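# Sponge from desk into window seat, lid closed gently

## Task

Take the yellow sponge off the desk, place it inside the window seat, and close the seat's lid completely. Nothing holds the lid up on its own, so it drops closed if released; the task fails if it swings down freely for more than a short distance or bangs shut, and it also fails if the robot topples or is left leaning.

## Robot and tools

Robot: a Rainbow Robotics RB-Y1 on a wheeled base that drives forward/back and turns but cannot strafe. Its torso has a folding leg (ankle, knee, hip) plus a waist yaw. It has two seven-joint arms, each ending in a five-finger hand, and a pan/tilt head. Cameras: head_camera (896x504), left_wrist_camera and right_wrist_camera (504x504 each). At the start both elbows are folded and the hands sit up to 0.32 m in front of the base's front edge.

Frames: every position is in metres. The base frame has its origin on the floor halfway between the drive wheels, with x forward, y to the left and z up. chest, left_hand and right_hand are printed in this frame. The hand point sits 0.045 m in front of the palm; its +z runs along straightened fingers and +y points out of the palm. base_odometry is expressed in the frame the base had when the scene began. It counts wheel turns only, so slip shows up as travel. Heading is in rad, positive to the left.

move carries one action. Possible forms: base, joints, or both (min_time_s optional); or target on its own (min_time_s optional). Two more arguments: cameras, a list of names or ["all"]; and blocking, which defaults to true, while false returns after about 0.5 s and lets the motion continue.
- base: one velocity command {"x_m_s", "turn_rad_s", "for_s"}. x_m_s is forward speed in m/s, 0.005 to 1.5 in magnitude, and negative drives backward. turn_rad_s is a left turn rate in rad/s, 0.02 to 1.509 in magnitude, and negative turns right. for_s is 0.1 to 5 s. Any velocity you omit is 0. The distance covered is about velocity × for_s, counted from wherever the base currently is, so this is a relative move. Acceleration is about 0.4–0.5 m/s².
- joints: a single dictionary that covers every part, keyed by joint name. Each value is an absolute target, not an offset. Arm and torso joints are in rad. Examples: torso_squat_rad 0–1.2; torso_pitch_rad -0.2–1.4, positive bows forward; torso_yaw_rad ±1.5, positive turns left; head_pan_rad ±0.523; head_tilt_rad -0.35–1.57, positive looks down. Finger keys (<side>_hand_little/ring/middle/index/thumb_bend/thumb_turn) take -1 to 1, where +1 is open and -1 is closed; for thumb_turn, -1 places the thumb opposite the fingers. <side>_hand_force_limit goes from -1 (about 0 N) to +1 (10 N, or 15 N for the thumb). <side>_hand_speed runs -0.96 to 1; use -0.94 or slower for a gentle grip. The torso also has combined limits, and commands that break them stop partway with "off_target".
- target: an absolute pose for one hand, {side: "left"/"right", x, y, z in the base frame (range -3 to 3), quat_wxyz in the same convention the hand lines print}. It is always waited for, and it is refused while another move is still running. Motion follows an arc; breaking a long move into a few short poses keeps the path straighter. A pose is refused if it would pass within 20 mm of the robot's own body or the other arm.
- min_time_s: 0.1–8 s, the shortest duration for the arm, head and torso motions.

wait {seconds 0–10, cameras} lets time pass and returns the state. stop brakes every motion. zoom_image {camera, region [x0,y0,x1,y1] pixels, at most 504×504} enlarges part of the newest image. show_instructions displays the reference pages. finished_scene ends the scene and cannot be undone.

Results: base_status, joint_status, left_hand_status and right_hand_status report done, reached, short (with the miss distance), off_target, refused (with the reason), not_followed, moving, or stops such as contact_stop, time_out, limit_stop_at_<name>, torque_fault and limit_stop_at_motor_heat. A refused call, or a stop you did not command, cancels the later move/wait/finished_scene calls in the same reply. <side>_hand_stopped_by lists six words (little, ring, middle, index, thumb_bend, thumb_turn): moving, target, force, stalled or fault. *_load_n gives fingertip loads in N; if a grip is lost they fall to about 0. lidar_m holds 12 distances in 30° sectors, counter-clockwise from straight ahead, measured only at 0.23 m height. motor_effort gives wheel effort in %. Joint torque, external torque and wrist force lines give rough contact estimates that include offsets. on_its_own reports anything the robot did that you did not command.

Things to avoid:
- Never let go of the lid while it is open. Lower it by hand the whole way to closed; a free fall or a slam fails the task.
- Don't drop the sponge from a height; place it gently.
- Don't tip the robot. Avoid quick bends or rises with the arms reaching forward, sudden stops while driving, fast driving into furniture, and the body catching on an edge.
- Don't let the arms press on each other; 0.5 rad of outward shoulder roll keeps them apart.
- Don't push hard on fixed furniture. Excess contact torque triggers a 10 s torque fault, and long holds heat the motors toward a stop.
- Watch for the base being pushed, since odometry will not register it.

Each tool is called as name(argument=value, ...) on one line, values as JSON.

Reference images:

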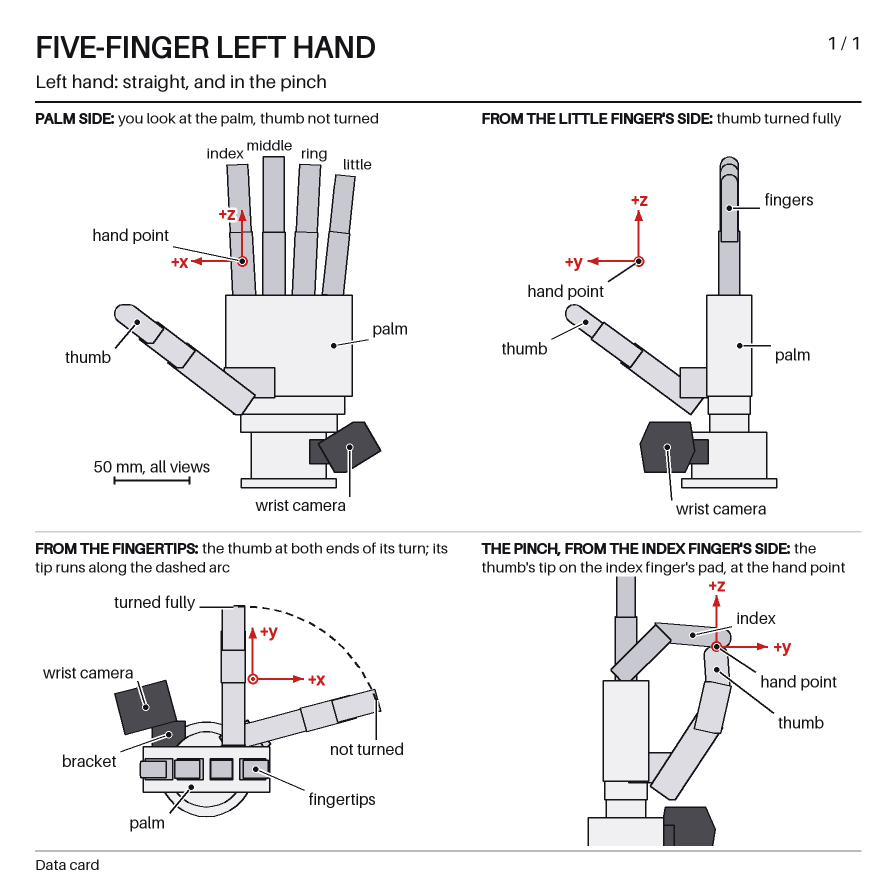

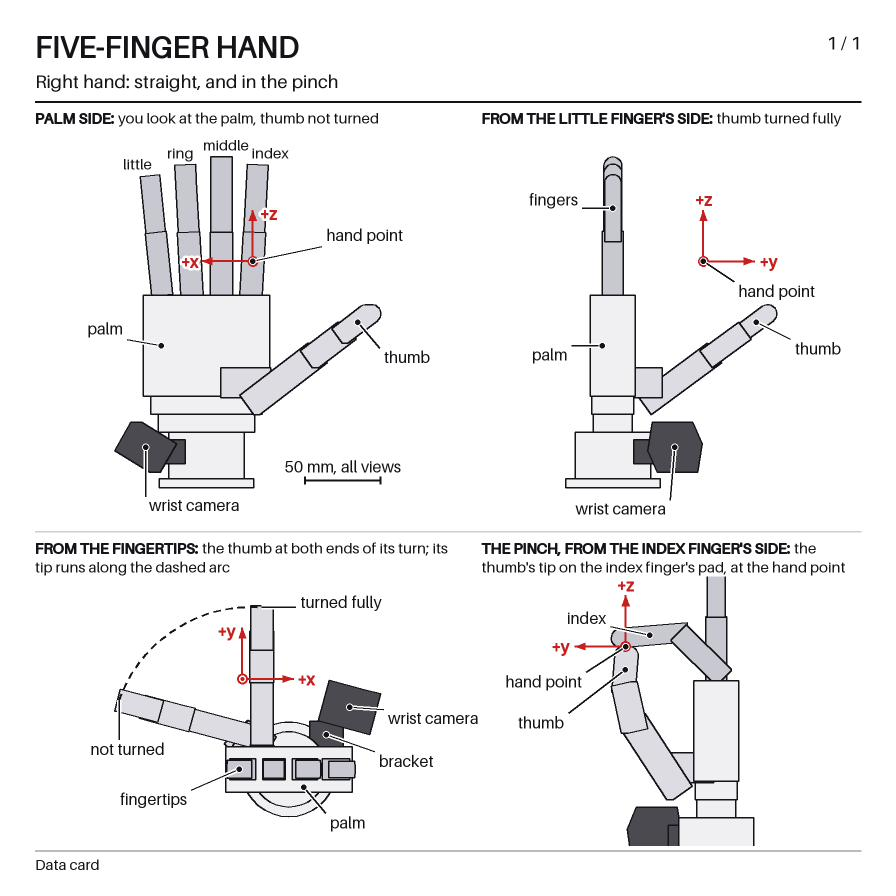

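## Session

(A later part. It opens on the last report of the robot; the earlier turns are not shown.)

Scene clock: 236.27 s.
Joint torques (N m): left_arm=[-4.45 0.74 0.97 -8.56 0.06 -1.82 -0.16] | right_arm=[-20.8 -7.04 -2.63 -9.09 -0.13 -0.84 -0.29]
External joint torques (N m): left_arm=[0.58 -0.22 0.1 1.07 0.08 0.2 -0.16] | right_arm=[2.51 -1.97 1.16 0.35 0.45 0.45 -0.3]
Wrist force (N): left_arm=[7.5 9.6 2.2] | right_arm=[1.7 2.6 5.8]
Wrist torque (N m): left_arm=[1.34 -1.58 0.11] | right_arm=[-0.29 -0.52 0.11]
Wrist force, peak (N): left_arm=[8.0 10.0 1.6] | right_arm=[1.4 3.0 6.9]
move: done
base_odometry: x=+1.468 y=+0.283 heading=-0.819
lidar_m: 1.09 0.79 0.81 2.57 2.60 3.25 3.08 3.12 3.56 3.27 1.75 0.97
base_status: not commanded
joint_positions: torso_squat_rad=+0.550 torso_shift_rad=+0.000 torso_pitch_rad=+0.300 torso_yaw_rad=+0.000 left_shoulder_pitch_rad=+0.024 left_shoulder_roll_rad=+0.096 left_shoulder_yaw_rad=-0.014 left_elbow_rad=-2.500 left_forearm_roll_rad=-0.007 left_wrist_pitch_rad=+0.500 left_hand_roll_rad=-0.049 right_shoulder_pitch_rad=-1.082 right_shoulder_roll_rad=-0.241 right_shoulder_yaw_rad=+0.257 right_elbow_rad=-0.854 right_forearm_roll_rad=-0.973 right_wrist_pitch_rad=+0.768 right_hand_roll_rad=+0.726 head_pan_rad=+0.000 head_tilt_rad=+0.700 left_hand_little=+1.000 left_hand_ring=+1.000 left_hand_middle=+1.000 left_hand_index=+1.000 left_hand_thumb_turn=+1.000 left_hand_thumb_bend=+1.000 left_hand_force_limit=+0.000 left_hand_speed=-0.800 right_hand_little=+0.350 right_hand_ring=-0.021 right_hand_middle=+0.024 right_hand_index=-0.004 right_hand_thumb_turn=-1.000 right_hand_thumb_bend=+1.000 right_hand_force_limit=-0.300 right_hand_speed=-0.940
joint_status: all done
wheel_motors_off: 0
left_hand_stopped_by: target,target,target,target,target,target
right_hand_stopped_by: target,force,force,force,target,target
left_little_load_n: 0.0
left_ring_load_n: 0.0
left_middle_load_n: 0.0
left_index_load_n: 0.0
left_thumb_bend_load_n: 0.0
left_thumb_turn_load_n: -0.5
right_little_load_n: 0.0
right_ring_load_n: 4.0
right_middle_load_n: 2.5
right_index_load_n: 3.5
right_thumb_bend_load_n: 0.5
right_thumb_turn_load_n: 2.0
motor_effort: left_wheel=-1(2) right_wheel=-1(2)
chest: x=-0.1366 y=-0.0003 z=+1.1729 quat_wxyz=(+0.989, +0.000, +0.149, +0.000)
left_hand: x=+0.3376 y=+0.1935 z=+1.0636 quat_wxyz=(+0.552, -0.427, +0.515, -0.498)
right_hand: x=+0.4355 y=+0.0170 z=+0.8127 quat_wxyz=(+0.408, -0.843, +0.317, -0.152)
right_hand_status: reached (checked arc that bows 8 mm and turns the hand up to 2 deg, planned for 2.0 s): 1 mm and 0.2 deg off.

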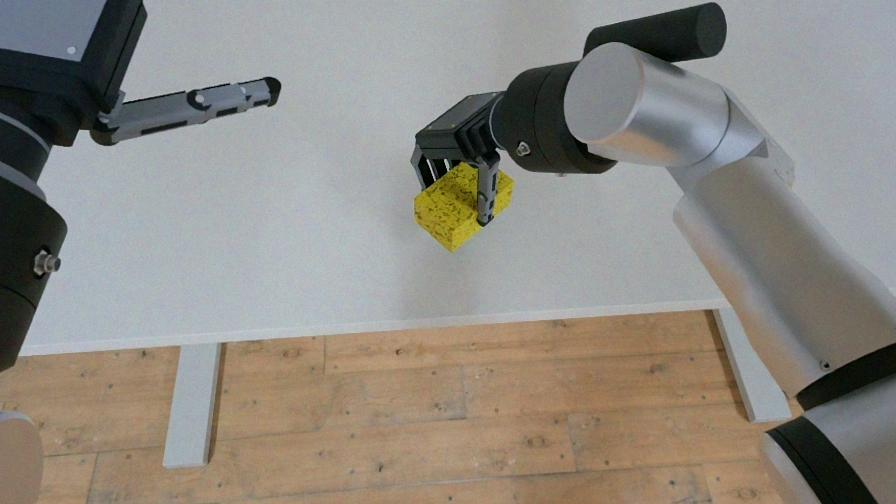

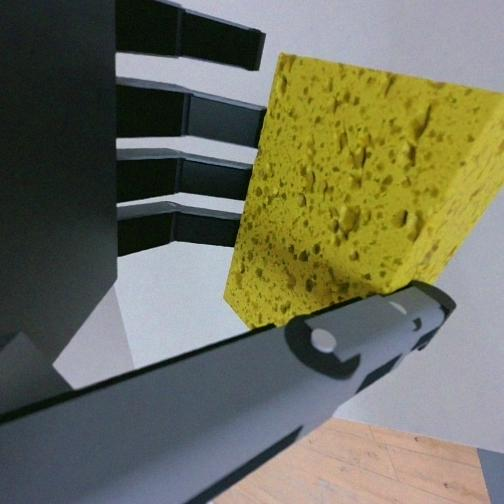

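move(target={"side": "right", "x": 0.40, "y": -0.05, "z": 0.95, "quat_wxyz": [0.4067, -0.8426, 0.3176, -0.1532]}, min_time_s=2.5)

move(base={"x_m_s": -0.25, "for_s": 2.6})

move(joints={"torso_pitch_rad": 0.0, "torso_squat_rad": 0.35}, min_time_s=2, cameras=["head_camera", "right_wrist_camera"])

Scene clock: 289.13 s.
Joint torques (N m): left_arm=[-4.42 1.04 0.96 -8.68 -0.01 -1.78 -0.23] | right_arm=[-19.04 -10 -7.87 -7.94 -0.03 -1.17 -0.31]
External joint torques (N m): left_arm=[0.61 0.08 0.1 0.96 0.02 0.24 -0.23] | right_arm=[2.28 -1.98 -0.92 0.05 0.3 0.45 -0.31]
Wrist force (N): left_arm=[7.2 9.6 2.0] | right_arm=[2.2 3.7 5.5]
Wrist torque (N m): left_arm=[1.34 -1.54 0.07] | right_arm=[-0.10 -0.67 0.19]
Wrist force, peak (N): left_arm=[7.7 10.3 1.9] | right_arm=[2.1 2.7 7.1]
move: done
base_odometry: x=+1.468 y=+0.283 heading=-0.819
lidar_m: 1.09 0.79 0.81 2.57 2.60 3.26 3.08 3.12 3.55 3.27 1.75 0.98
base_status: not commanded
joint_positions: torso_squat_rad=+0.550 torso_shift_rad=+0.000 torso_pitch_rad=+0.300 torso_yaw_rad=+0.000 left_shoulder_pitch_rad=+0.024 left_shoulder_roll_rad=+0.096 left_shoulder_yaw_rad=-0.014 left_elbow_rad=-2.500 left_forearm_roll_rad=-0.007 left_wrist_pitch_rad=+0.500 left_hand_roll_rad=-0.049 right_shoulder_pitch_rad=-0.974 right_shoulder_roll_rad=-0.529 right_shoulder_yaw_rad=+0.196 right_elbow_rad=-1.526 right_forearm_roll_rad=-0.970 right_wrist_pitch_rad=+1.182 right_hand_roll_rad=+0.336 head_pan_rad=+0.000 head_tilt_rad=+0.700 left_hand_little=+1.000 left_hand_ring=+1.000 left_hand_middle=+1.000 left_hand_index=+1.000 left_hand_thumb_turn=+1.000 left_hand_thumb_bend=+1.000 left_hand_force_limit=+0.000 left_hand_speed=-0.800 right_hand_little=+0.350 right_hand_ring=-0.021 right_hand_middle=+0.024 right_hand_index=-0.004 right_hand_thumb_turn=-1.000 right_hand_thumb_bend=+1.000 right_hand_force_limit=-0.300 right_hand_speed=-0.940
joint_status: all done
wheel_motors_off: 0
left_hand_stopped_by: target,target,target,target,target,target
right_hand_stopped_by: target,force,force,force,target,target
left_little_load_n: 0.0
left_ring_load_n: 0.0
left_middle_load_n: -0.5
left_index_load_n: 0.0
left_thumb_bend_load_n: 0.0
left_thumb_turn_load_n: -0.5
right_little_load_n: 0.0
right_ring_load_n: 4.0
right_middle_load_n: 2.5
right_index_load_n: 3.5
right_thumb_bend_load_n: 0.5
right_thumb_turn_load_n: 2.0
motor_effort: left_wheel=-2(3) right_wheel=-1(2)
chest: x=-0.1366 y=-0.0003 z=+1.1729 quat_wxyz=(+0.989, +0.000, +0.149, +0.000)
left_hand: x=+0.3376 y=+0.1935 z=+1.0636 quat_wxyz=(+0.552, -0.427, +0.515, -0.498)
right_hand: x=+0.4002 y=-0.0494 z=+0.9501 quat_wxyz=(+0.407, -0.844, +0.316, -0.150)
right_hand_status: reached (checked arc that bows 29 mm and turns the hand up to 4 deg, planned for 2.5 s): 1 mm and 0.4 deg off.
pictures: none

Scene clock: 292.80 s.
Joint torques (N m): left_arm=[-4.96 0.78 0.97 -8.57 0.02 -1.87 -0.19] | right_arm=[-20.11 -9.8 -7.52 -7.51 -0.03 -1.19 -0.29]
External joint torques (N m): left_arm=[0.08 -0.18 0.1 1.07 0.04 0.15 -0.19] | right_arm=[1.21 -1.77 -0.57 0.48 0.3 0.43 -0.29]
Wrist force (N): left_arm=[7.6 10.1 2.1] | right_arm=[2.1 3.3 5.9]
Wrist torque (N m): left_arm=[1.41 -1.61 0.07] | right_arm=[-0.20 -0.68 0.14]
Wrist force, peak (N): left_arm=[7.6 10.1 2.1] | right_arm=[2.5 3.4 6.7]
move: done
base_odometry: x=+1.024 y=+0.758 heading=-0.817
lidar_m: 1.73 1.34 2.22 2.48 2.52 3.13 2.45 2.47 3.64 3.36 2.82 1.52
base_status: done (sent for 2.6 of 2.6 s)
joint_positions: torso_squat_rad=+0.550 torso_shift_rad=+0.000 torso_pitch_rad=+0.300 torso_yaw_rad=+0.000 left_shoulder_pitch_rad=+0.024 left_shoulder_roll_rad=+0.096 left_shoulder_yaw_rad=-0.014 left_elbow_rad=-2.500 left_forearm_roll_rad=-0.007 left_wrist_pitch_rad=+0.500 left_hand_roll_rad=-0.049 right_shoulder_pitch_rad=-0.974 right_shoulder_roll_rad=-0.529 right_shoulder_yaw_rad=+0.196 right_elbow_rad=-1.526 right_forearm_roll_rad=-0.970 right_wrist_pitch_rad=+1.182 right_hand_roll_rad=+0.336 head_pan_rad=+0.000 head_tilt_rad=+0.700 left_hand_little=+1.000 left_hand_ring=+1.000 left_hand_middle=+1.000 left_hand_index=+1.000 left_hand_thumb_turn=+1.000 left_hand_thumb_bend=+1.000 left_hand_force_limit=+0.000 left_hand_speed=-0.800 right_hand_little=+0.350 right_hand_ring=-0.021 right_hand_middle=+0.024 right_hand_index=-0.004 right_hand_thumb_turn=-1.000 right_hand_thumb_bend=+1.000 right_hand_force_limit=-0.300 right_hand_speed=-0.940
joint_status: not commanded
wheel_motors_off: 0
left_hand_stopped_by: target,target,target,target,target,target
right_hand_stopped_by: target,force,force,force,target,target
left_little_load_n: 0.0
left_ring_load_n: 0.0
left_middle_load_n: 0.0
left_index_load_n: 0.0
left_thumb_bend_load_n: 0.0
left_thumb_turn_load_n: -0.5
right_little_load_n: 0.0
right_ring_load_n: 4.0
right_middle_load_n: 2.0
right_index_load_n: 3.5
right_thumb_bend_load_n: 0.5
right_thumb_turn_load_n: 2.0
motor_effort: left_wheel=+16(30) right_wheel=-19(39)
chest: x=-0.1367 y=-0.0003 z=+1.1729 quat_wxyz=(+0.989, +0.000, +0.149, +0.000)
left_hand: x=+0.3376 y=+0.1935 z=+1.0636 quat_wxyz=(+0.552, -0.427, +0.515, -0.498)
right_hand: x=+0.4001 y=-0.0494 z=+0.9500 quat_wxyz=(+0.407, -0.844, +0.316, -0.150)
pictures: none

Scene clock: 295.10 s.
Joint torques (N m): left_arm=[-7.92 0.77 1.01 -7.16 -0.05 -1.75 -0.18] | right_arm=[-22.47 -9.88 -7.63 -6.21 0.18 -1.59 -0.3]
External joint torques (N m): left_arm=[0.63 -0.22 0.1 0.84 -0.01 0.09 -0.19] | right_arm=[1.12 -1.65 -0.24 0.31 0.17 0.37 -0.32]
Wrist force (N): left_arm=[7.6 9.1 -0.3] | right_arm=[0.4 2.7 4.5]
Wrist torque (N m): left_arm=[1.42 -1.65 0.12] | right_arm=[-0.34 -0.42 0.06]
Wrist force, peak (N): left_arm=[7.6 10.4 2.1] | right_arm=[1.6 3.9 6.4]
move: done
base_odometry: x=+1.024 y=+0.758 heading=-0.817
lidar_m: 1.72 1.34 2.21 2.48 2.52 3.12 2.45 2.48 3.64 3.35 2.79 1.52
base_status: not commanded
joint_positions: torso_squat_rad=+0.350 torso_shift_rad=+0.000 torso_pitch_rad=+0.000 torso_yaw_rad=+0.000 left_shoulder_pitch_rad=+0.024 left_shoulder_roll_rad=+0.096 left_shoulder_yaw_rad=-0.014 left_elbow_rad=-2.500 left_forearm_roll_rad=-0.007 left_wrist_pitch_rad=+0.500 left_hand_roll_rad=-0.049 right_shoulder_pitch_rad=-0.974 right_shoulder_roll_rad=-0.529 right_shoulder_yaw_rad=+0.196 right_elbow_rad=-1.526 right_forearm_roll_rad=-0.970 right_wrist_pitch_rad=+1.182 right_hand_roll_rad=+0.336 head_pan_rad=+0.000 head_tilt_rad=+0.700 left_hand_little=+1.000 left_hand_ring=+1.000 left_hand_middle=+1.000 left_hand_index=+1.000 left_hand_thumb_turn=+1.000 left_hand_thumb_bend=+1.000 left_hand_force_limit=+0.000 left_hand_speed=-0.800 right_hand_little=+0.350 right_hand_ring=-0.021 right_hand_middle=+0.024 right_hand_index=-0.004 right_hand_thumb_turn=-1.000 right_hand_thumb_bend=+1.000 right_hand_force_limit=-0.300 right_hand_speed=-0.940
joint_status: all done
wheel_motors_off: 0
left_hand_stopped_by: target,target,target,target,target,target
right_hand_stopped_by: target,force,force,force,target,target
left_little_load_n: 0.0
left_ring_load_n: 0.0
left_middle_load_n: 0.0
left_index_load_n: -0.5
left_thumb_bend_load_n: 0.0
left_thumb_turn_load_n: -0.5
right_little_load_n: 0.0
right_ring_load_n: 4.0
right_middle_load_n: 2.5
right_index_load_n: 3.5
right_thumb_bend_load_n: 0.5
right_thumb_turn_load_n: 2.0
motor_effort: left_wheel=+16(17) right_wheel=-19(19)
chest: x=-0.2281 y=-0.0003 z=+1.2475 quat_wxyz=(+1.000, +0.000, +0.000, +0.000)
left_hand: x=+0.2573 y=+0.1934 z=+1.2832 quat_wxyz=(+0.622, -0.348, +0.427, -0.556)
right_hand: x=+0.3505 y=-0.0495 z=+1.1932 quat_wxyz=(+0.450, -0.812, +0.252, -0.275)

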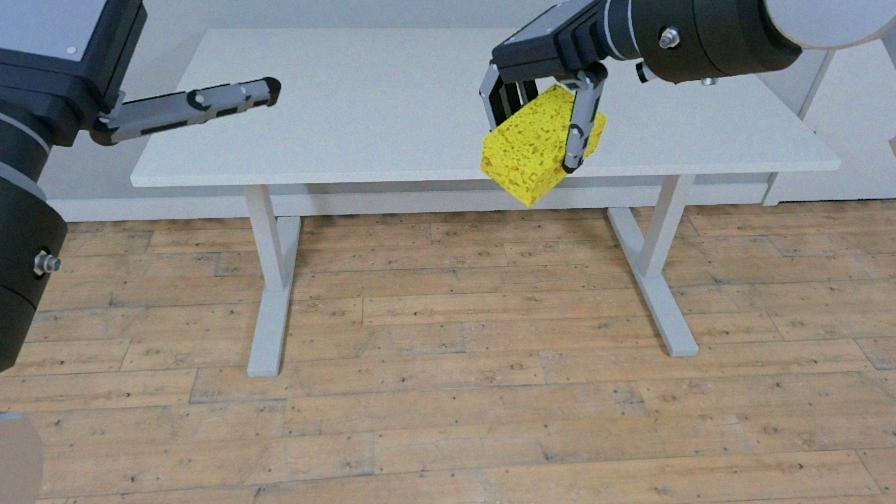

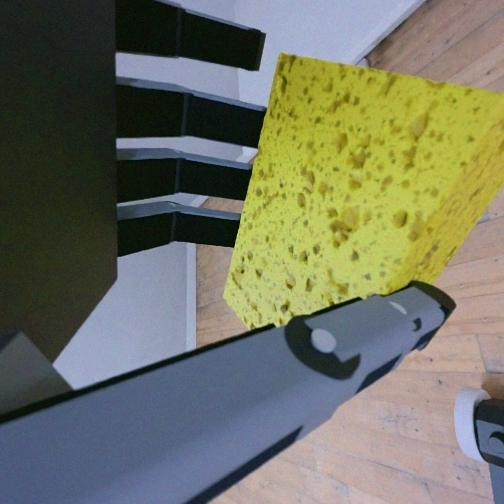

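move()

Scene clock: 309.03 s.
Joint torques (N m): left_arm=[-7.92 0.71 1.11 -7.14 -0.01 -1.73 -0.15] | right_arm=[-22.34 -9.97 -7.84 -6.14 0.19 -1.65 -0.26]
External joint torques (N m): left_arm=[0.63 -0.28 0.2 0.86 0.04 0.12 -0.15] | right_arm=[1.25 -1.74 -0.45 0.38 0.17 0.31 -0.28]
Wrist force (N): left_arm=[6.6 9.9 -0.4] | right_arm=[0.7 3.9 5.4]
Wrist torque (N m): left_arm=[1.56 -1.53 0.03] | right_arm=[-0.16 -0.50 0.15]
Wrist force, peak (N): left_arm=[7.8 9.9 0.1] | right_arm=[0.6 3.6 5.9]
base_odometry: x=+1.024 y=+0.758 heading=-0.817
lidar_m: 1.72 1.35 2.21 2.48 2.52 3.12 2.44 2.47 3.63 3.34 2.81 1.53
base_status: not commanded
joint_positions: torso_squat_rad=+0.350 torso_shift_rad=+0.000 torso_pitch_rad=+0.000 torso_yaw_rad=+0.000 left_shoulder_pitch_rad=+0.024 left_shoulder_roll_rad=+0.096 left_shoulder_yaw_rad=-0.014 left_elbow_rad=-2.500 left_forearm_roll_rad=-0.007 left_wrist_pitch_rad=+0.500 left_hand_roll_rad=-0.049 right_shoulder_pitch_rad=-0.974 right_shoulder_roll_rad=-0.529 right_shoulder_yaw_rad=+0.196 right_elbow_rad=-1.526 right_forearm_roll_rad=-0.970 right_wrist_pitch_rad=+1.182 right_hand_roll_rad=+0.336 head_pan_rad=+0.000 head_tilt_rad=+0.700 left_hand_little=+1.000 left_hand_ring=+1.000 left_hand_middle=+1.000 left_hand_index=+1.000 left_hand_thumb_turn=+1.000 left_hand_thumb_bend=+1.000 left_hand_force_limit=+0.000 left_hand_speed=-0.800 right_hand_little=+0.350 right_hand_ring=-0.021 right_hand_middle=+0.024 right_hand_index=-0.004 right_hand_thumb_turn=-1.000 right_hand_thumb_bend=+1.000 right_hand_force_limit=-0.300 right_hand_speed=-0.940
joint_status: all done
wheel_motors_off: 0
left_hand_stopped_by: target,target,target,target,target,target
right_hand_stopped_by: target,force,force,force,target,target
left_little_load_n: -0.5
left_ring_load_n: 0.0
left_middle_load_n: 0.0
left_index_load_n: 0.0
left_thumb_bend_load_n: 0.0
left_thumb_turn_load_n: -0.5
right_little_load_n: 0.0
right_ring_load_n: 4.0
right_middle_load_n: 2.5
right_index_load_n: 3.5
right_thumb_bend_load_n: 0.5
right_thumb_turn_load_n: 2.0
motor_effort: left_wheel=+15(17) right_wheel=-19(19)
chest: x=-0.2281 y=-0.0003 z=+1.2475 quat_wxyz=(+1.000, +0.000, +0.000, +0.000) (m; base frame)
left_hand: x=+0.2573 y=+0.1934 z=+1.2832 quat_wxyz=(+0.622, -0.348, +0.427, -0.556) (m; base frame)
right_hand: x=+0.3505 y=-0.0495 z=+1.1932 quat_wxyz=(+0.450, -0.812, +0.252, -0.275) (m; base frame)
pictures: head_camera, left_wrist_camera, right_wrist_camera

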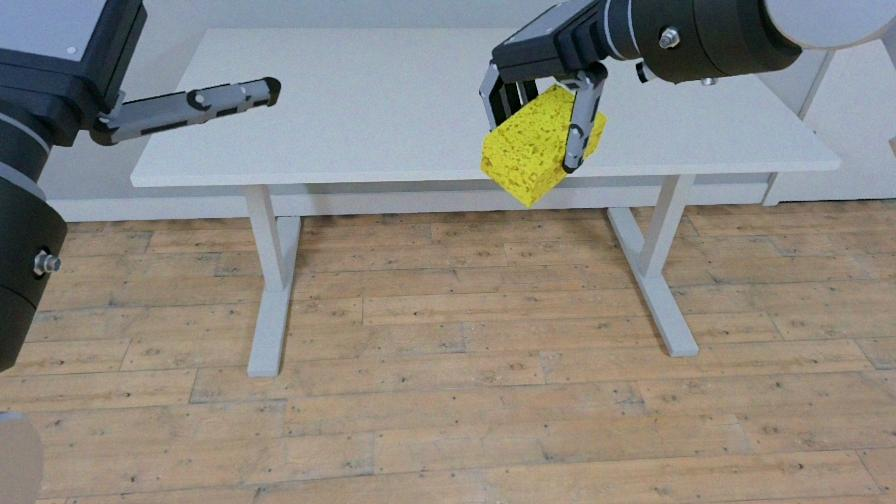

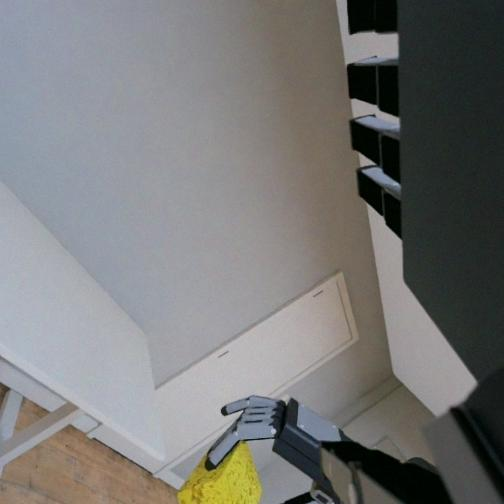

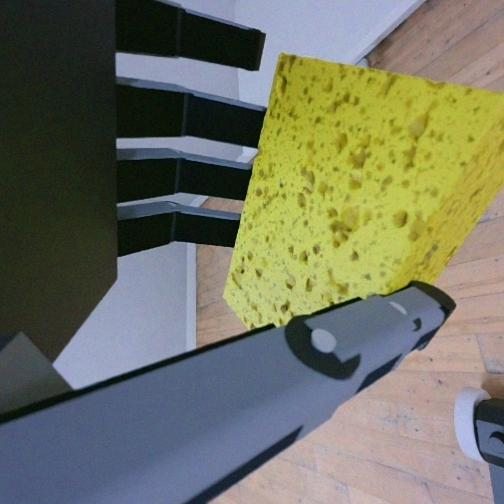

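move(base={"turn_rad_s": -0.6, "for_s": 4.7}, joints={"head_tilt_rad": 0.5}, cameras=["head_camera"])

Scene clock: 317.67 s.
Joint torques (N m): left_arm=[-8.13 0.99 1.13 -7.19 -0.01 -1.62 -0.21] | right_arm=[-22.54 -9.98 -7.88 -6.26 0.23 -1.6 -0.3]
External joint torques (N m): left_arm=[0.42 0 0.22 0.81 0.04 0.22 -0.21] | right_arm=[1.04 -1.75 -0.49 0.25 0.21 0.35 -0.32]
Wrist force (N): left_arm=[7.0 9.6 0.2] | right_arm=[0.5 3.6 5.1]
Wrist torque (N m): left_arm=[1.50 -1.58 0.06] | right_arm=[-0.23 -0.48 0.10]
Wrist force, peak (N): left_arm=[7.5 10.0 0.4] | right_arm=[0.4 3.9 5.9]
move: done
base_odometry: x=+1.024 y=+0.758 heading=+2.646
lidar_m: 2.44 3.21 3.37 3.35 2.09 1.53 1.34 1.95 2.50 2.49 2.78 2.89
base_status: done (sent for 4.7 of 4.7 s)
joint_positions: torso_squat_rad=+0.350 torso_shift_rad=+0.000 torso_pitch_rad=+0.000 torso_yaw_rad=+0.000 left_shoulder_pitch_rad=+0.024 left_shoulder_roll_rad=+0.096 left_shoulder_yaw_rad=-0.014 left_elbow_rad=-2.500 left_forearm_roll_rad=-0.007 left_wrist_pitch_rad=+0.500 left_hand_roll_rad=-0.049 right_shoulder_pitch_rad=-0.974 right_shoulder_roll_rad=-0.529 right_shoulder_yaw_rad=+0.196 right_elbow_rad=-1.526 right_forearm_roll_rad=-0.970 right_wrist_pitch_rad=+1.182 right_hand_roll_rad=+0.336 head_pan_rad=+0.000 head_tilt_rad=+0.500 left_hand_little=+1.000 left_hand_ring=+1.000 left_hand_middle=+1.000 left_hand_index=+1.000 left_hand_thumb_turn=+1.000 left_hand_thumb_bend=+1.000 left_hand_force_limit=+0.000 left_hand_speed=-0.800 right_hand_little=+0.350 right_hand_ring=-0.021 right_hand_middle=+0.024 right_hand_index=-0.004 right_hand_thumb_turn=-1.000 right_hand_thumb_bend=+1.000 right_hand_force_limit=-0.300 right_hand_speed=-0.940
joint_status: all done
wheel_motors_off: 0
left_hand_stopped_by: target,target,target,target,target,target
right_hand_stopped_by: target,force,force,force,target,target
left_little_load_n: 0.0
left_ring_load_n: 0.0
left_middle_load_n: 0.0
left_index_load_n: 0.0
left_thumb_bend_load_n: 0.0
left_thumb_turn_load_n: 0.0
right_little_load_n: 0.0
right_ring_load_n: 4.0
right_middle_load_n: 2.5
right_index_load_n: 3.5
right_thumb_bend_load_n: 0.5
right_thumb_turn_load_n: 2.0
motor_effort: left_wheel=+14(36) right_wheel=+2(43)
chest: x=-0.2281 y=-0.0003 z=+1.2475 quat_wxyz=(+1.000, +0.000, +0.000, +0.000)
left_hand: x=+0.2573 y=+0.1934 z=+1.2832 quat_wxyz=(+0.622, -0.348, +0.427, -0.556)
right_hand: x=+0.3505 y=-0.0495 z=+1.1932 quat_wxyz=(+0.450, -0.812, +0.252, -0.275)

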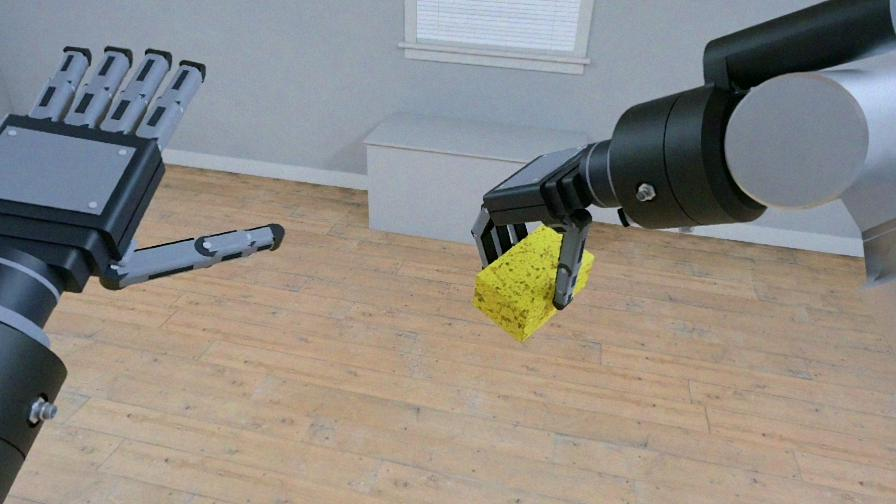

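move(base={"x_m_s": 0.4, "for_s": 3.6}, cameras=[])

move(base={"turn_rad_s": -0.2, "for_s": 0.75}, cameras=["head_camera"])

Scene clock: 327.43 s.
Joint torques (N m): left_arm=[-7.86 0.67 1.06 -7.14 0.01 -1.66 -0.18] | right_arm=[-22.52 -9.5 -7.83 -6.13 0.2 -1.6 -0.29]
External joint torques (N m): left_arm=[0.69 -0.32 0.15 0.86 0.05 0.18 -0.18] | right_arm=[1.06 -1.26 -0.45 0.38 0.18 0.36 -0.31]
Wrist force (N): left_arm=[7.3 9.4 -0.4] | right_arm=[0.6 3.7 5.0]
Wrist torque (N m): left_arm=[1.49 -1.61 0.12] | right_arm=[-0.21 -0.46 0.13]
Wrist force, peak (N): left_arm=[7.6 10.2 0.0] | right_arm=[0.7 3.5 6.2]
move: done
base_odometry: x=-0.243 y=+1.443 heading=+2.647
lidar_m: 1.02 1.15 2.66 3.09 3.44 2.77 2.79 3.34 2.78 2.76 1.79 1.03
base_status: done (sent for 3.6 of 3.6 s)
joint_positions: torso_squat_rad=+0.350 torso_shift_rad=+0.000 torso_pitch_rad=+0.000 torso_yaw_rad=+0.000 left_shoulder_pitch_rad=+0.024 left_shoulder_roll_rad=+0.096 left_shoulder_yaw_rad=-0.014 left_elbow_rad=-2.500 left_forearm_roll_rad=-0.007 left_wrist_pitch_rad=+0.500 left_hand_roll_rad=-0.049 right_shoulder_pitch_rad=-0.974 right_shoulder_roll_rad=-0.529 right_shoulder_yaw_rad=+0.196 right_elbow_rad=-1.526 right_forearm_roll_rad=-0.970 right_wrist_pitch_rad=+1.182 right_hand_roll_rad=+0.336 head_pan_rad=+0.000 head_tilt_rad=+0.500 left_hand_little=+1.000 left_hand_ring=+1.000 left_hand_middle=+1.000 left_hand_index=+1.000 left_hand_thumb_turn=+1.000 left_hand_thumb_bend=+1.000 left_hand_force_limit=+0.000 left_hand_speed=-0.800 right_hand_little=+0.350 right_hand_ring=-0.021 right_hand_middle=+0.024 right_hand_index=-0.004 right_hand_thumb_turn=-1.000 right_hand_thumb_bend=+1.000 right_hand_force_limit=-0.300 right_hand_speed=-0.940
joint_status: not commanded
wheel_motors_off: 0
left_hand_stopped_by: target,target,target,target,target,target
right_hand_stopped_by: target,force,force,force,target,target
left_little_load_n: 0.0
left_ring_load_n: 0.0
left_middle_load_n: 0.0
left_index_load_n: 0.0
left_thumb_bend_load_n: 0.0
left_thumb_turn_load_n: 0.0
right_little_load_n: 0.0
right_ring_load_n: 4.0
right_middle_load_n: 2.5
right_index_load_n: 3.5
right_thumb_bend_load_n: 1.0
right_thumb_turn_load_n: 1.5
motor_effort: left_wheel=+0(35) right_wheel=-1(35)
chest: x=-0.2280 y=-0.0004 z=+1.2475 quat_wxyz=(+1.000, +0.000, +0.000, +0.000)
left_hand: x=+0.2574 y=+0.1934 z=+1.2832 quat_wxyz=(+0.622, -0.348, +0.427, -0.556)
right_hand: x=+0.3506 y=-0.0496 z=+1.1931 quat_wxyz=(+0.450, -0.812, +0.252, -0.275)

Scene clock: 328.97 s.
Joint torques (N m): left_arm=[-8.01 0.87 1.03 -7.4 -0.05 -1.74 -0.17] | right_arm=[-22.5 -9.71 -7.89 -6.19 0.14 -1.59 -0.24]
External joint torques (N m): left_arm=[0.54 -0.12 0.12 0.6 -0.01 0.11 -0.17] | right_arm=[1.08 -1.47 -0.5 0.33 0.13 0.37 -0.26]
Wrist force (N): left_arm=[7.0 9.3 0.3] | right_arm=[-0.2 3.1 4.9]
Wrist torque (N m): left_arm=[1.44 -1.57 0.10] | right_arm=[-0.28 -0.31 0.08]
Wrist force, peak (N): left_arm=[7.9 9.6 0.0] | right_arm=[0.7 4.0 5.7]
move: done
base_odometry: x=-0.243 y=+1.443 heading=+2.494
lidar_m: 1.02 1.07 2.19 3.09 3.23 3.22 2.77 3.31 2.83 2.76 2.03 1.06
base_status: done (sent for 0.77 of 0.77 s)
joint_positions: torso_squat_rad=+0.350 torso_shift_rad=+0.000 torso_pitch_rad=+0.000 torso_yaw_rad=+0.000 left_shoulder_pitch_rad=+0.024 left_shoulder_roll_rad=+0.096 left_shoulder_yaw_rad=-0.014 left_elbow_rad=-2.500 left_forearm_roll_rad=-0.007 left_wrist_pitch_rad=+0.500 left_hand_roll_rad=-0.049 right_shoulder_pitch_rad=-0.974 right_shoulder_roll_rad=-0.529 right_shoulder_yaw_rad=+0.196 right_elbow_rad=-1.526 right_forearm_roll_rad=-0.970 right_wrist_pitch_rad=+1.182 right_hand_roll_rad=+0.336 head_pan_rad=+0.000 head_tilt_rad=+0.500 left_hand_little=+1.000 left_hand_ring=+1.000 left_hand_middle=+1.000 left_hand_index=+1.000 left_hand_thumb_turn=+1.000 left_hand_thumb_bend=+1.000 left_hand_force_limit=+0.000 left_hand_speed=-0.800 right_hand_little=+0.350 right_hand_ring=-0.021 right_hand_middle=+0.024 right_hand_index=-0.004 right_hand_thumb_turn=-1.000 right_hand_thumb_bend=+1.000 right_hand_force_limit=-0.300 right_hand_speed=-0.940
joint_status: not commanded
wheel_motors_off: 0
left_hand_stopped_by: target,target,target,target,target,target
right_hand_stopped_by: target,force,force,force,target,target
left_little_load_n: 0.0
left_ring_load_n: 0.0
left_middle_load_n: 0.0
left_index_load_n: 0.0
left_thumb_bend_load_n: 0.0
left_thumb_turn_load_n: 0.0
right_little_load_n: 0.0
right_ring_load_n: 4.0
right_middle_load_n: 2.5
right_index_load_n: 3.5
right_thumb_bend_load_n: 0.5
right_thumb_turn_load_n: 2.0
motor_effort: left_wheel=-1(37) right_wheel=-15(41)
chest: x=-0.2280 y=-0.0003 z=+1.2475 quat_wxyz=(+1.000, +0.000, +0.000, +0.000)
left_hand: x=+0.2574 y=+0.1934 z=+1.2832 quat_wxyz=(+0.622, -0.348, +0.427, -0.556)
right_hand: x=+0.3506 y=-0.0496 z=+1.1932 quat_wxyz=(+0.450, -0.812, +0.252, -0.275)

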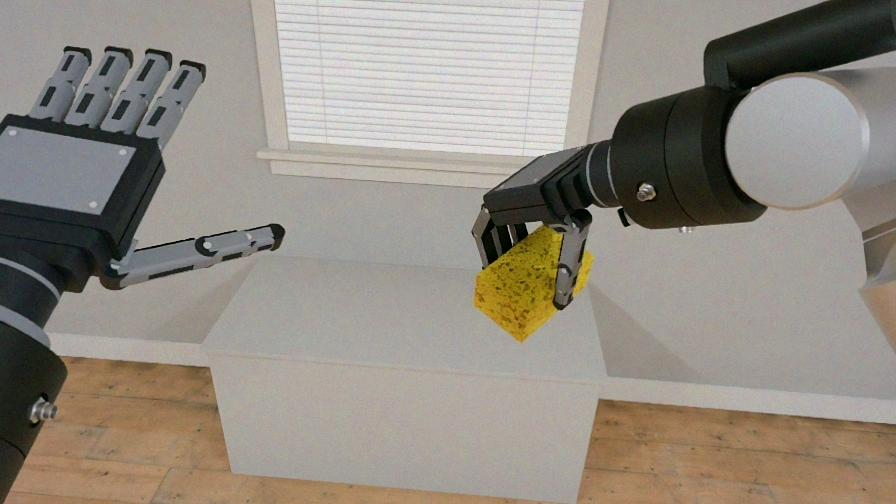

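zoom_image(camera="head_camera", region=[180, 320, 330, 500])

zoom_image(camera="head_camera", region=[500, 340, 630, 504])

Scaled by 2.800 from the camera's image (finer frame: 1280x720).

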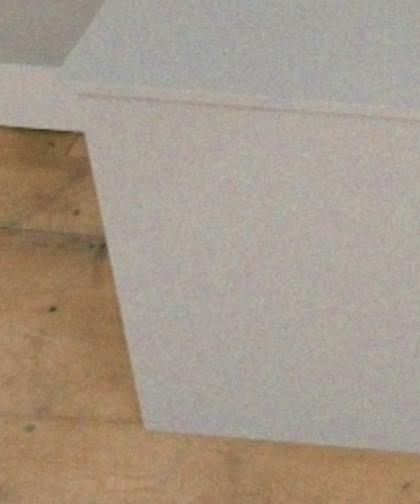

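Scaled by 3.073 from the camera's image (finer frame: 1280x720).

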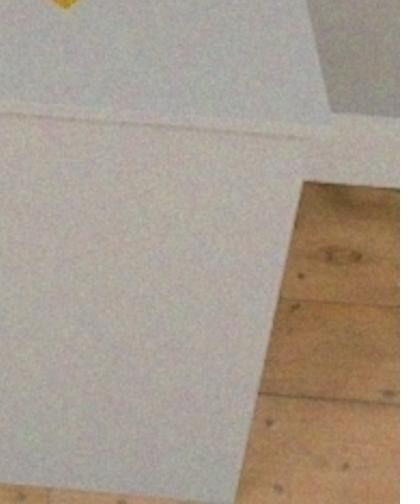

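move(joints={"torso_squat_rad": 1.2, "torso_shift_rad": 0.3}, min_time_s=7, cameras=["head_camera"])

Scene clock: 398.50 s.
Joint torques (N m): left_arm=[-8 0.67 1.17 -7.16 0.03 -1.78 -0.19] | right_arm=[-22.37 -9.81 -8.06 -6.12 0.14 -1.59 -0.27]
External joint torques (N m): left_arm=[0.55 -0.31 0.26 0.84 0.07 0.07 -0.19] | right_arm=[1.22 -1.57 -0.67 0.4 0.12 0.37 -0.29]
Wrist force (N): left_arm=[7.2 9.5 0.1] | right_arm=[0.7 3.3 5.4]
Wrist torque (N m): left_arm=[1.45 -1.59 0.05] | right_arm=[-0.26 -0.47 0.12]
Wrist force, peak (N): left_arm=[7.8 10.0 -0.6] | right_arm=[0.8 4.4 6.0]
move: done
base_odometry: x=-0.243 y=+1.443 heading=+2.494
lidar_m: 1.02 1.07 2.20 3.08 3.24 3.23 2.76 3.32 2.85 2.76 2.02 1.06
base_status: not commanded
joint_positions: torso_squat_rad=+1.200 torso_shift_rad=+0.300 torso_pitch_rad=+0.000 torso_yaw_rad=+0.000 left_shoulder_pitch_rad=+0.024 left_shoulder_roll_rad=+0.096 left_shoulder_yaw_rad=-0.014 left_elbow_rad=-2.500 left_forearm_roll_rad=-0.007 left_wrist_pitch_rad=+0.500 left_hand_roll_rad=-0.049 right_shoulder_pitch_rad=-0.974 right_shoulder_roll_rad=-0.529 right_shoulder_yaw_rad=+0.196 right_elbow_rad=-1.526 right_forearm_roll_rad=-0.970 right_wrist_pitch_rad=+1.182 right_hand_roll_rad=+0.336 head_pan_rad=+0.000 head_tilt_rad=+0.500 left_hand_little=+1.000 left_hand_ring=+1.000 left_hand_middle=+1.000 left_hand_index=+1.000 left_hand_thumb_turn=+1.000 left_hand_thumb_bend=+1.000 left_hand_force_limit=+0.000 left_hand_speed=-0.800 right_hand_little=+0.350 right_hand_ring=-0.021 right_hand_middle=+0.024 right_hand_index=-0.004 right_hand_thumb_turn=-1.000 right_hand_thumb_bend=+1.000 right_hand_force_limit=-0.300 right_hand_speed=-0.940
joint_status: all done
wheel_motors_off: 0
left_hand_stopped_by: target,target,target,target,target,target
right_hand_stopped_by: target,force,force,force,target,target
left_little_load_n: 0.0
left_ring_load_n: 0.0
left_middle_load_n: 0.0
left_index_load_n: -0.5
left_thumb_bend_load_n: 0.0
left_thumb_turn_load_n: -0.5
right_little_load_n: 0.0
right_ring_load_n: 4.0
right_middle_load_n: 2.5
right_index_load_n: 3.5
right_thumb_bend_load_n: 0.5
right_thumb_turn_load_n: 2.0
motor_effort: left_wheel=-1(3) right_wheel=-16(16)
chest: x=-0.1531 y=-0.0001 z=+0.8324 quat_wxyz=(+1.000, +0.000, +0.000, +0.000)
left_hand: x=+0.3323 y=+0.1936 z=+0.8681 quat_wxyz=(+0.622, -0.348, +0.427, -0.556)
right_hand: x=+0.4256 y=-0.0494 z=+0.7781 quat_wxyz=(+0.450, -0.812, +0.252, -0.275)

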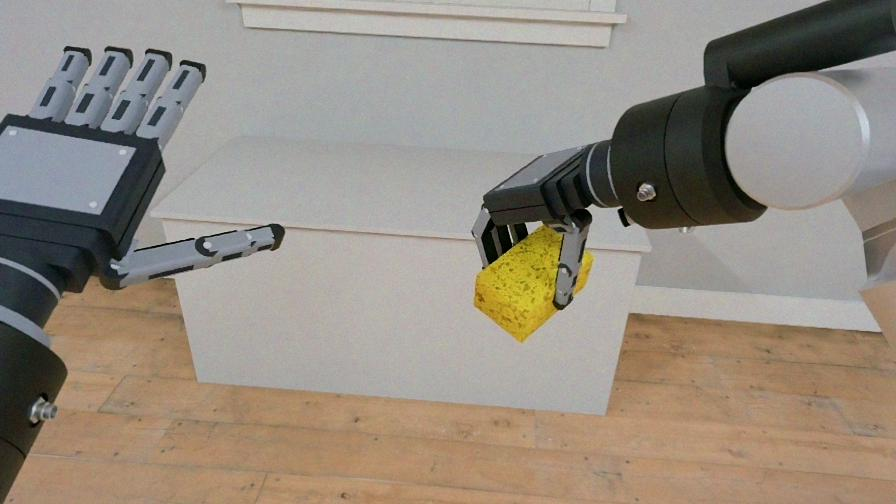

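zoom_image(camera="head_camera", region=[140, 190, 260, 400])

zoom_image(camera="head_camera", region=[580, 220, 680, 420])

Scaled by 2.400 from the camera's image (finer frame: 1280x720).

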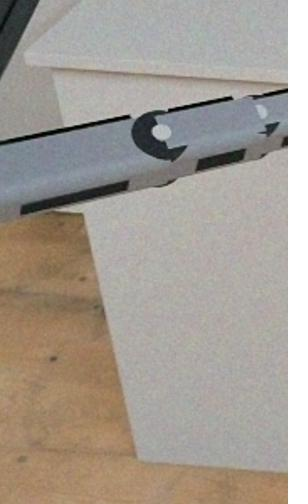

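Scaled by 2.520 from the camera's image (finer frame: 1280x720).

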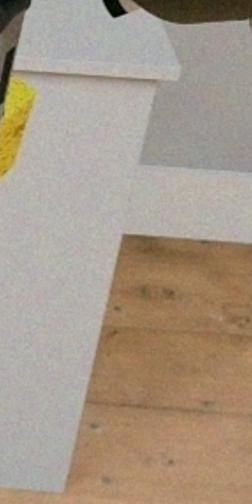

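move(joints={"torso_pitch_rad": 0.4, "head_tilt_rad": 0.1}, min_time_s=5, cameras=["head_camera"])

Scene clock: 422.67 s.
Joint torques (N m): left_arm=[-3.46 0.8 1.13 -9.01 0.03 -1.86 -0.18] | right_arm=[-19.68 -9.24 -7.01 -7.71 -0.33 -1.16 -0.31]
External joint torques (N m): left_arm=[0.28 -0.13 0.3 0.98 0.04 0.19 -0.19] | right_arm=[0.44 -1.45 -0.35 0.62 0.11 0.31 -0.31]
Wrist force (N): left_arm=[7.4 9.6 2.3] | right_arm=[2.5 2.5 5.9]
Wrist torque (N m): left_arm=[1.30 -1.53 0.05] | right_arm=[-0.30 -0.64 0.18]
Wrist force, peak (N): left_arm=[7.5 10.2 2.6] | right_arm=[2.0 3.0 7.2]
move: done
base_odometry: x=-0.243 y=+1.443 heading=+2.494
lidar_m: 1.02 1.09 2.19 3.08 3.25 3.24 2.77 3.31 2.83 2.77 2.03 1.06
base_status: not commanded
joint_positions: torso_squat_rad=+1.200 torso_shift_rad=+0.300 torso_pitch_rad=+0.400 torso_yaw_rad=+0.000 left_shoulder_pitch_rad=+0.024 left_shoulder_roll_rad=+0.096 left_shoulder_yaw_rad=-0.014 left_elbow_rad=-2.500 left_forearm_roll_rad=-0.007 left_wrist_pitch_rad=+0.500 left_hand_roll_rad=-0.049 right_shoulder_pitch_rad=-0.973 right_shoulder_roll_rad=-0.529 right_shoulder_yaw_rad=+0.196 right_elbow_rad=-1.526 right_forearm_roll_rad=-0.970 right_wrist_pitch_rad=+1.182 right_hand_roll_rad=+0.336 head_pan_rad=+0.000 head_tilt_rad=+0.100 left_hand_little=+1.000 left_hand_ring=+1.000 left_hand_middle=+1.000 left_hand_index=+1.000 left_hand_thumb_turn=+1.000 left_hand_thumb_bend=+1.000 left_hand_force_limit=+0.000 left_hand_speed=-0.800 right_hand_little=+0.350 right_hand_ring=-0.021 right_hand_middle=+0.024 right_hand_index=-0.004 right_hand_thumb_turn=-1.000 right_hand_thumb_bend=+1.000 right_hand_force_limit=-0.300 right_hand_speed=-0.940
joint_status: all done
wheel_motors_off: 0
left_hand_stopped_by: target,target,target,target,target,target
right_hand_stopped_by: target,force,force,force,target,target
left_little_load_n: 0.0
left_ring_load_n: 0.0
left_middle_load_n: 0.0
left_index_load_n: 0.0
left_thumb_bend_load_n: 0.0
left_thumb_turn_load_n: -0.5
right_little_load_n: 0.0
right_ring_load_n: 4.0
right_middle_load_n: 2.5
right_index_load_n: 3.5
right_thumb_bend_load_n: 0.5
right_thumb_turn_load_n: 1.5
motor_effort: left_wheel=-2(2) right_wheel=-16(16)
chest: x=-0.0326 y=-0.0001 z=+0.8080 quat_wxyz=(+0.980, +0.000, +0.199, +0.000)
left_hand: x=+0.4284 y=+0.1937 z=+0.6519 quat_wxyz=(+0.525, -0.451, +0.542, -0.476)
right_hand: x=+0.4792 y=-0.0493 z=+0.5326 quat_wxyz=(+0.391, -0.850, +0.336, -0.108)

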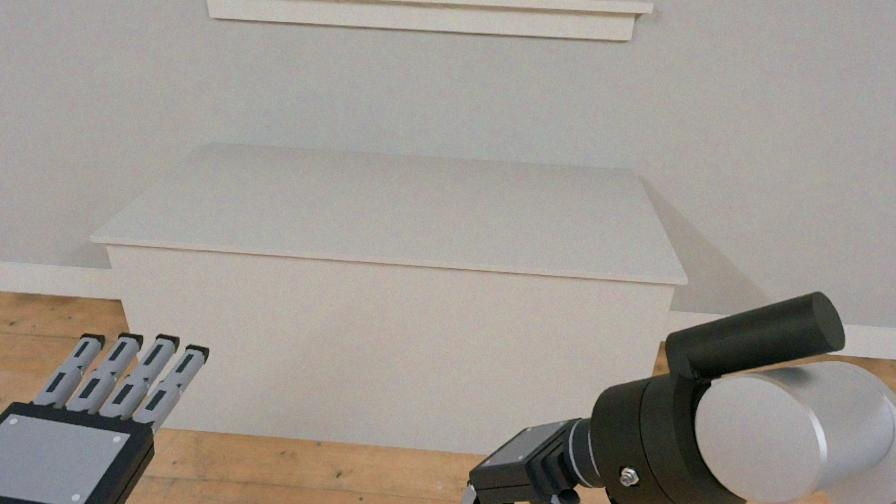

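zoom_image(camera="head_camera", region=[70, 210, 190, 280])

zoom_image(camera="head_camera", region=[600, 250, 720, 320])

Scaled by 4.200 from the camera's image (finer frame: 1280x720).

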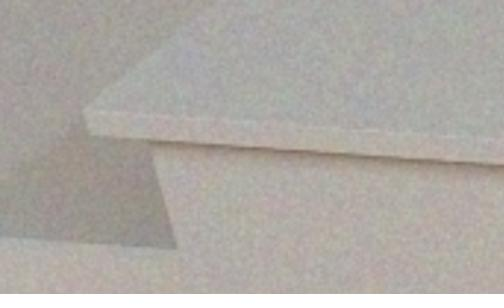

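Scaled by 4.200 from the camera's image (finer frame: 1280x720).

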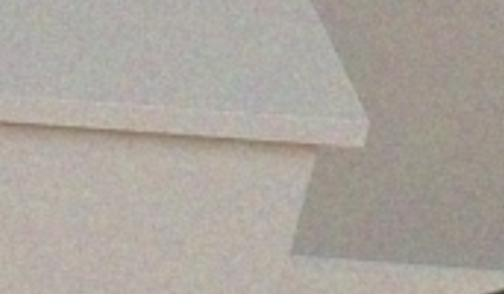

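move(joints={"torso_pitch_rad": 0.65, "torso_yaw_rad": 0.4, "head_tilt_rad": 0.0}, min_time_s=4, cameras=["head_camera"])

Scene clock: 438.70 s.
Joint torques (N m): left_arm=[0.26 3.1 2.95 -9.01 -0.21 -1.71 -0.07] | right_arm=[-17.92 -2.43 -3.81 -8.84 -0.84 -0.89 -0.33]
External joint torques (N m): left_arm=[0.41 -0.24 0.01 0.94 0.01 0.2 -0.07] | right_arm=[0.57 -0.66 -0.18 0.81 0.19 0.31 -0.32]
Wrist force (N): left_arm=[8.2 9.0 3.2] | right_arm=[4.1 3.0 5.7]
Wrist torque (N m): left_arm=[1.21 -1.52 0.14] | right_arm=[-0.18 -0.75 0.32]
Wrist force, peak (N): left_arm=[8.9 9.4 3.7] | right_arm=[2.6 3.1 7.5]
move: done
base_odometry: x=-0.243 y=+1.443 heading=+2.494
lidar_m: 1.02 1.07 2.19 3.08 3.24 3.24 2.75 3.30 2.84 2.77 2.03 1.05
base_status: not commanded
joint_positions: torso_squat_rad=+1.200 torso_shift_rad=+0.300 torso_pitch_rad=+0.650 torso_yaw_rad=+0.400 left_shoulder_pitch_rad=+0.024 left_shoulder_roll_rad=+0.096 left_shoulder_yaw_rad=-0.014 left_elbow_rad=-2.500 left_forearm_roll_rad=-0.007 left_wrist_pitch_rad=+0.500 left_hand_roll_rad=-0.049 right_shoulder_pitch_rad=-0.973 right_shoulder_roll_rad=-0.529 right_shoulder_yaw_rad=+0.196 right_elbow_rad=-1.526 right_forearm_roll_rad=-0.970 right_wrist_pitch_rad=+1.182 right_hand_roll_rad=+0.336 head_pan_rad=+0.000 head_tilt_rad=+0.000 left_hand_little=+1.000 left_hand_ring=+1.000 left_hand_middle=+1.000 left_hand_index=+1.000 left_hand_thumb_turn=+1.000 left_hand_thumb_bend=+1.000 left_hand_force_limit=+0.000 left_hand_speed=-0.800 right_hand_little=+0.350 right_hand_ring=-0.021 right_hand_middle=+0.024 right_hand_index=-0.004 right_hand_thumb_turn=-1.000 right_hand_thumb_bend=+1.000 right_hand_force_limit=-0.300 right_hand_speed=-0.940
joint_status: all done
wheel_motors_off: 0
left_hand_stopped_by: target,target,target,target,target,target
right_hand_stopped_by: target,force,force,force,target,target
left_little_load_n: 0.0
left_ring_load_n: 0.0
left_middle_load_n: 0.0
left_index_load_n: 0.0
left_thumb_bend_load_n: 0.5
left_thumb_turn_load_n: -0.5
right_little_load_n: 0.0
right_ring_load_n: 4.0
right_middle_load_n: 2.5
right_index_load_n: 3.5
right_thumb_bend_load_n: 0.5
right_thumb_turn_load_n: 1.5
motor_effort: left_wheel=-2(2) right_wheel=-16(16)
chest: x=+0.0342 y=-0.0001 z=+0.7693 quat_wxyz=(+0.929, +0.063, +0.313, +0.188)
left_hand: x=+0.3516 y=+0.3675 z=+0.5729 quat_wxyz=(+0.571, -0.538, +0.561, -0.263)
right_hand: x=+0.4408 y=+0.1800 z=+0.3919 quat_wxyz=(+0.442, -0.859, +0.239, +0.100)

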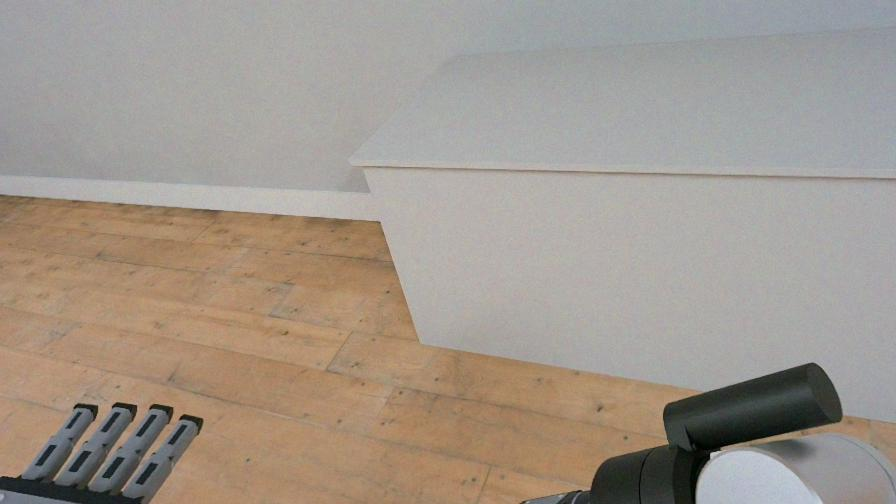

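move(joints={"torso_yaw_rad": 0.8, "head_pan_rad": -0.5}, min_time_s=3, cameras=["head_camera"])

Scene clock: 444.30 s.
Joint torques (N m): left_arm=[-0.58 5.24 4.88 -7.94 -0.45 -1.71 -0.21] | right_arm=[-20.31 1.94 -2.06 -9.06 -1.08 -1.08 -0.24]
External joint torques (N m): left_arm=[0.39 -0.22 0.07 0.96 -0.04 0.04 -0.2] | right_arm=[0.45 -0.64 -0.11 0.74 0.13 0.33 -0.23]
Wrist force (N): left_arm=[9.3 9.1 2.8] | right_arm=[4.3 3.4 5.2]
Wrist torque (N m): left_arm=[1.32 -1.66 0.22] | right_arm=[-0.17 -0.75 0.32]
Wrist force, peak (N): left_arm=[9.8 9.4 2.9] | right_arm=[5.1 2.9 6.4]
move: done
base_odometry: x=-0.243 y=+1.443 heading=+2.494
lidar_m: 1.02 1.07 2.18 3.08 3.24 3.24 2.75 3.32 2.84 2.76 2.01 1.06
base_status: not commanded
joint_positions: torso_squat_rad=+1.200 torso_shift_rad=+0.300 torso_pitch_rad=+0.650 torso_yaw_rad=+0.800 left_shoulder_pitch_rad=+0.024 left_shoulder_roll_rad=+0.096 left_shoulder_yaw_rad=-0.014 left_elbow_rad=-2.500 left_forearm_roll_rad=-0.007 left_wrist_pitch_rad=+0.500 left_hand_roll_rad=-0.049 right_shoulder_pitch_rad=-0.973 right_shoulder_roll_rad=-0.529 right_shoulder_yaw_rad=+0.196 right_elbow_rad=-1.526 right_forearm_roll_rad=-0.970 right_wrist_pitch_rad=+1.182 right_hand_roll_rad=+0.336 head_pan_rad=-0.500 head_tilt_rad=+0.000 left_hand_little=+1.000 left_hand_ring=+1.000 left_hand_middle=+1.000 left_hand_index=+1.000 left_hand_thumb_turn=+1.000 left_hand_thumb_bend=+1.000 left_hand_force_limit=+0.000 left_hand_speed=-0.800 right_hand_little=+0.350 right_hand_ring=-0.021 right_hand_middle=+0.024 right_hand_index=-0.004 right_hand_thumb_turn=-1.000 right_hand_thumb_bend=+1.000 right_hand_force_limit=-0.300 right_hand_speed=-0.940
joint_status: all done
wheel_motors_off: 0
left_hand_stopped_by: target,target,target,target,target,target
right_hand_stopped_by: target,force,force,force,target,target
left_little_load_n: 0.0
left_ring_load_n: -0.5
left_middle_load_n: 0.0
left_index_load_n: 0.0
left_thumb_bend_load_n: 0.0
left_thumb_turn_load_n: 0.0
right_little_load_n: 0.0
right_ring_load_n: 4.0
right_middle_load_n: 2.5
right_index_load_n: 3.5
right_thumb_bend_load_n: 0.5
right_thumb_turn_load_n: 2.0
motor_effort: left_wheel=-1(2) right_wheel=-16(16)
chest: x=+0.0342 y=-0.0001 z=+0.7693 quat_wxyz=(+0.873, +0.124, +0.294, +0.369)
left_hand: x=+0.2142 y=+0.4832 z=+0.6773 quat_wxyz=(+0.666, -0.547, +0.497, -0.100)
right_hand: x=+0.3503 y=+0.3808 z=+0.4607 quat_wxyz=(+0.521, -0.826, +0.086, +0.196)

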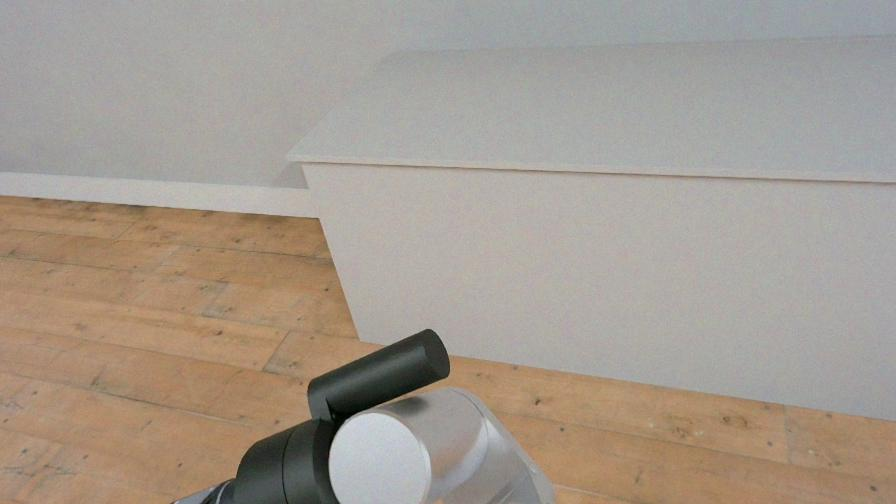

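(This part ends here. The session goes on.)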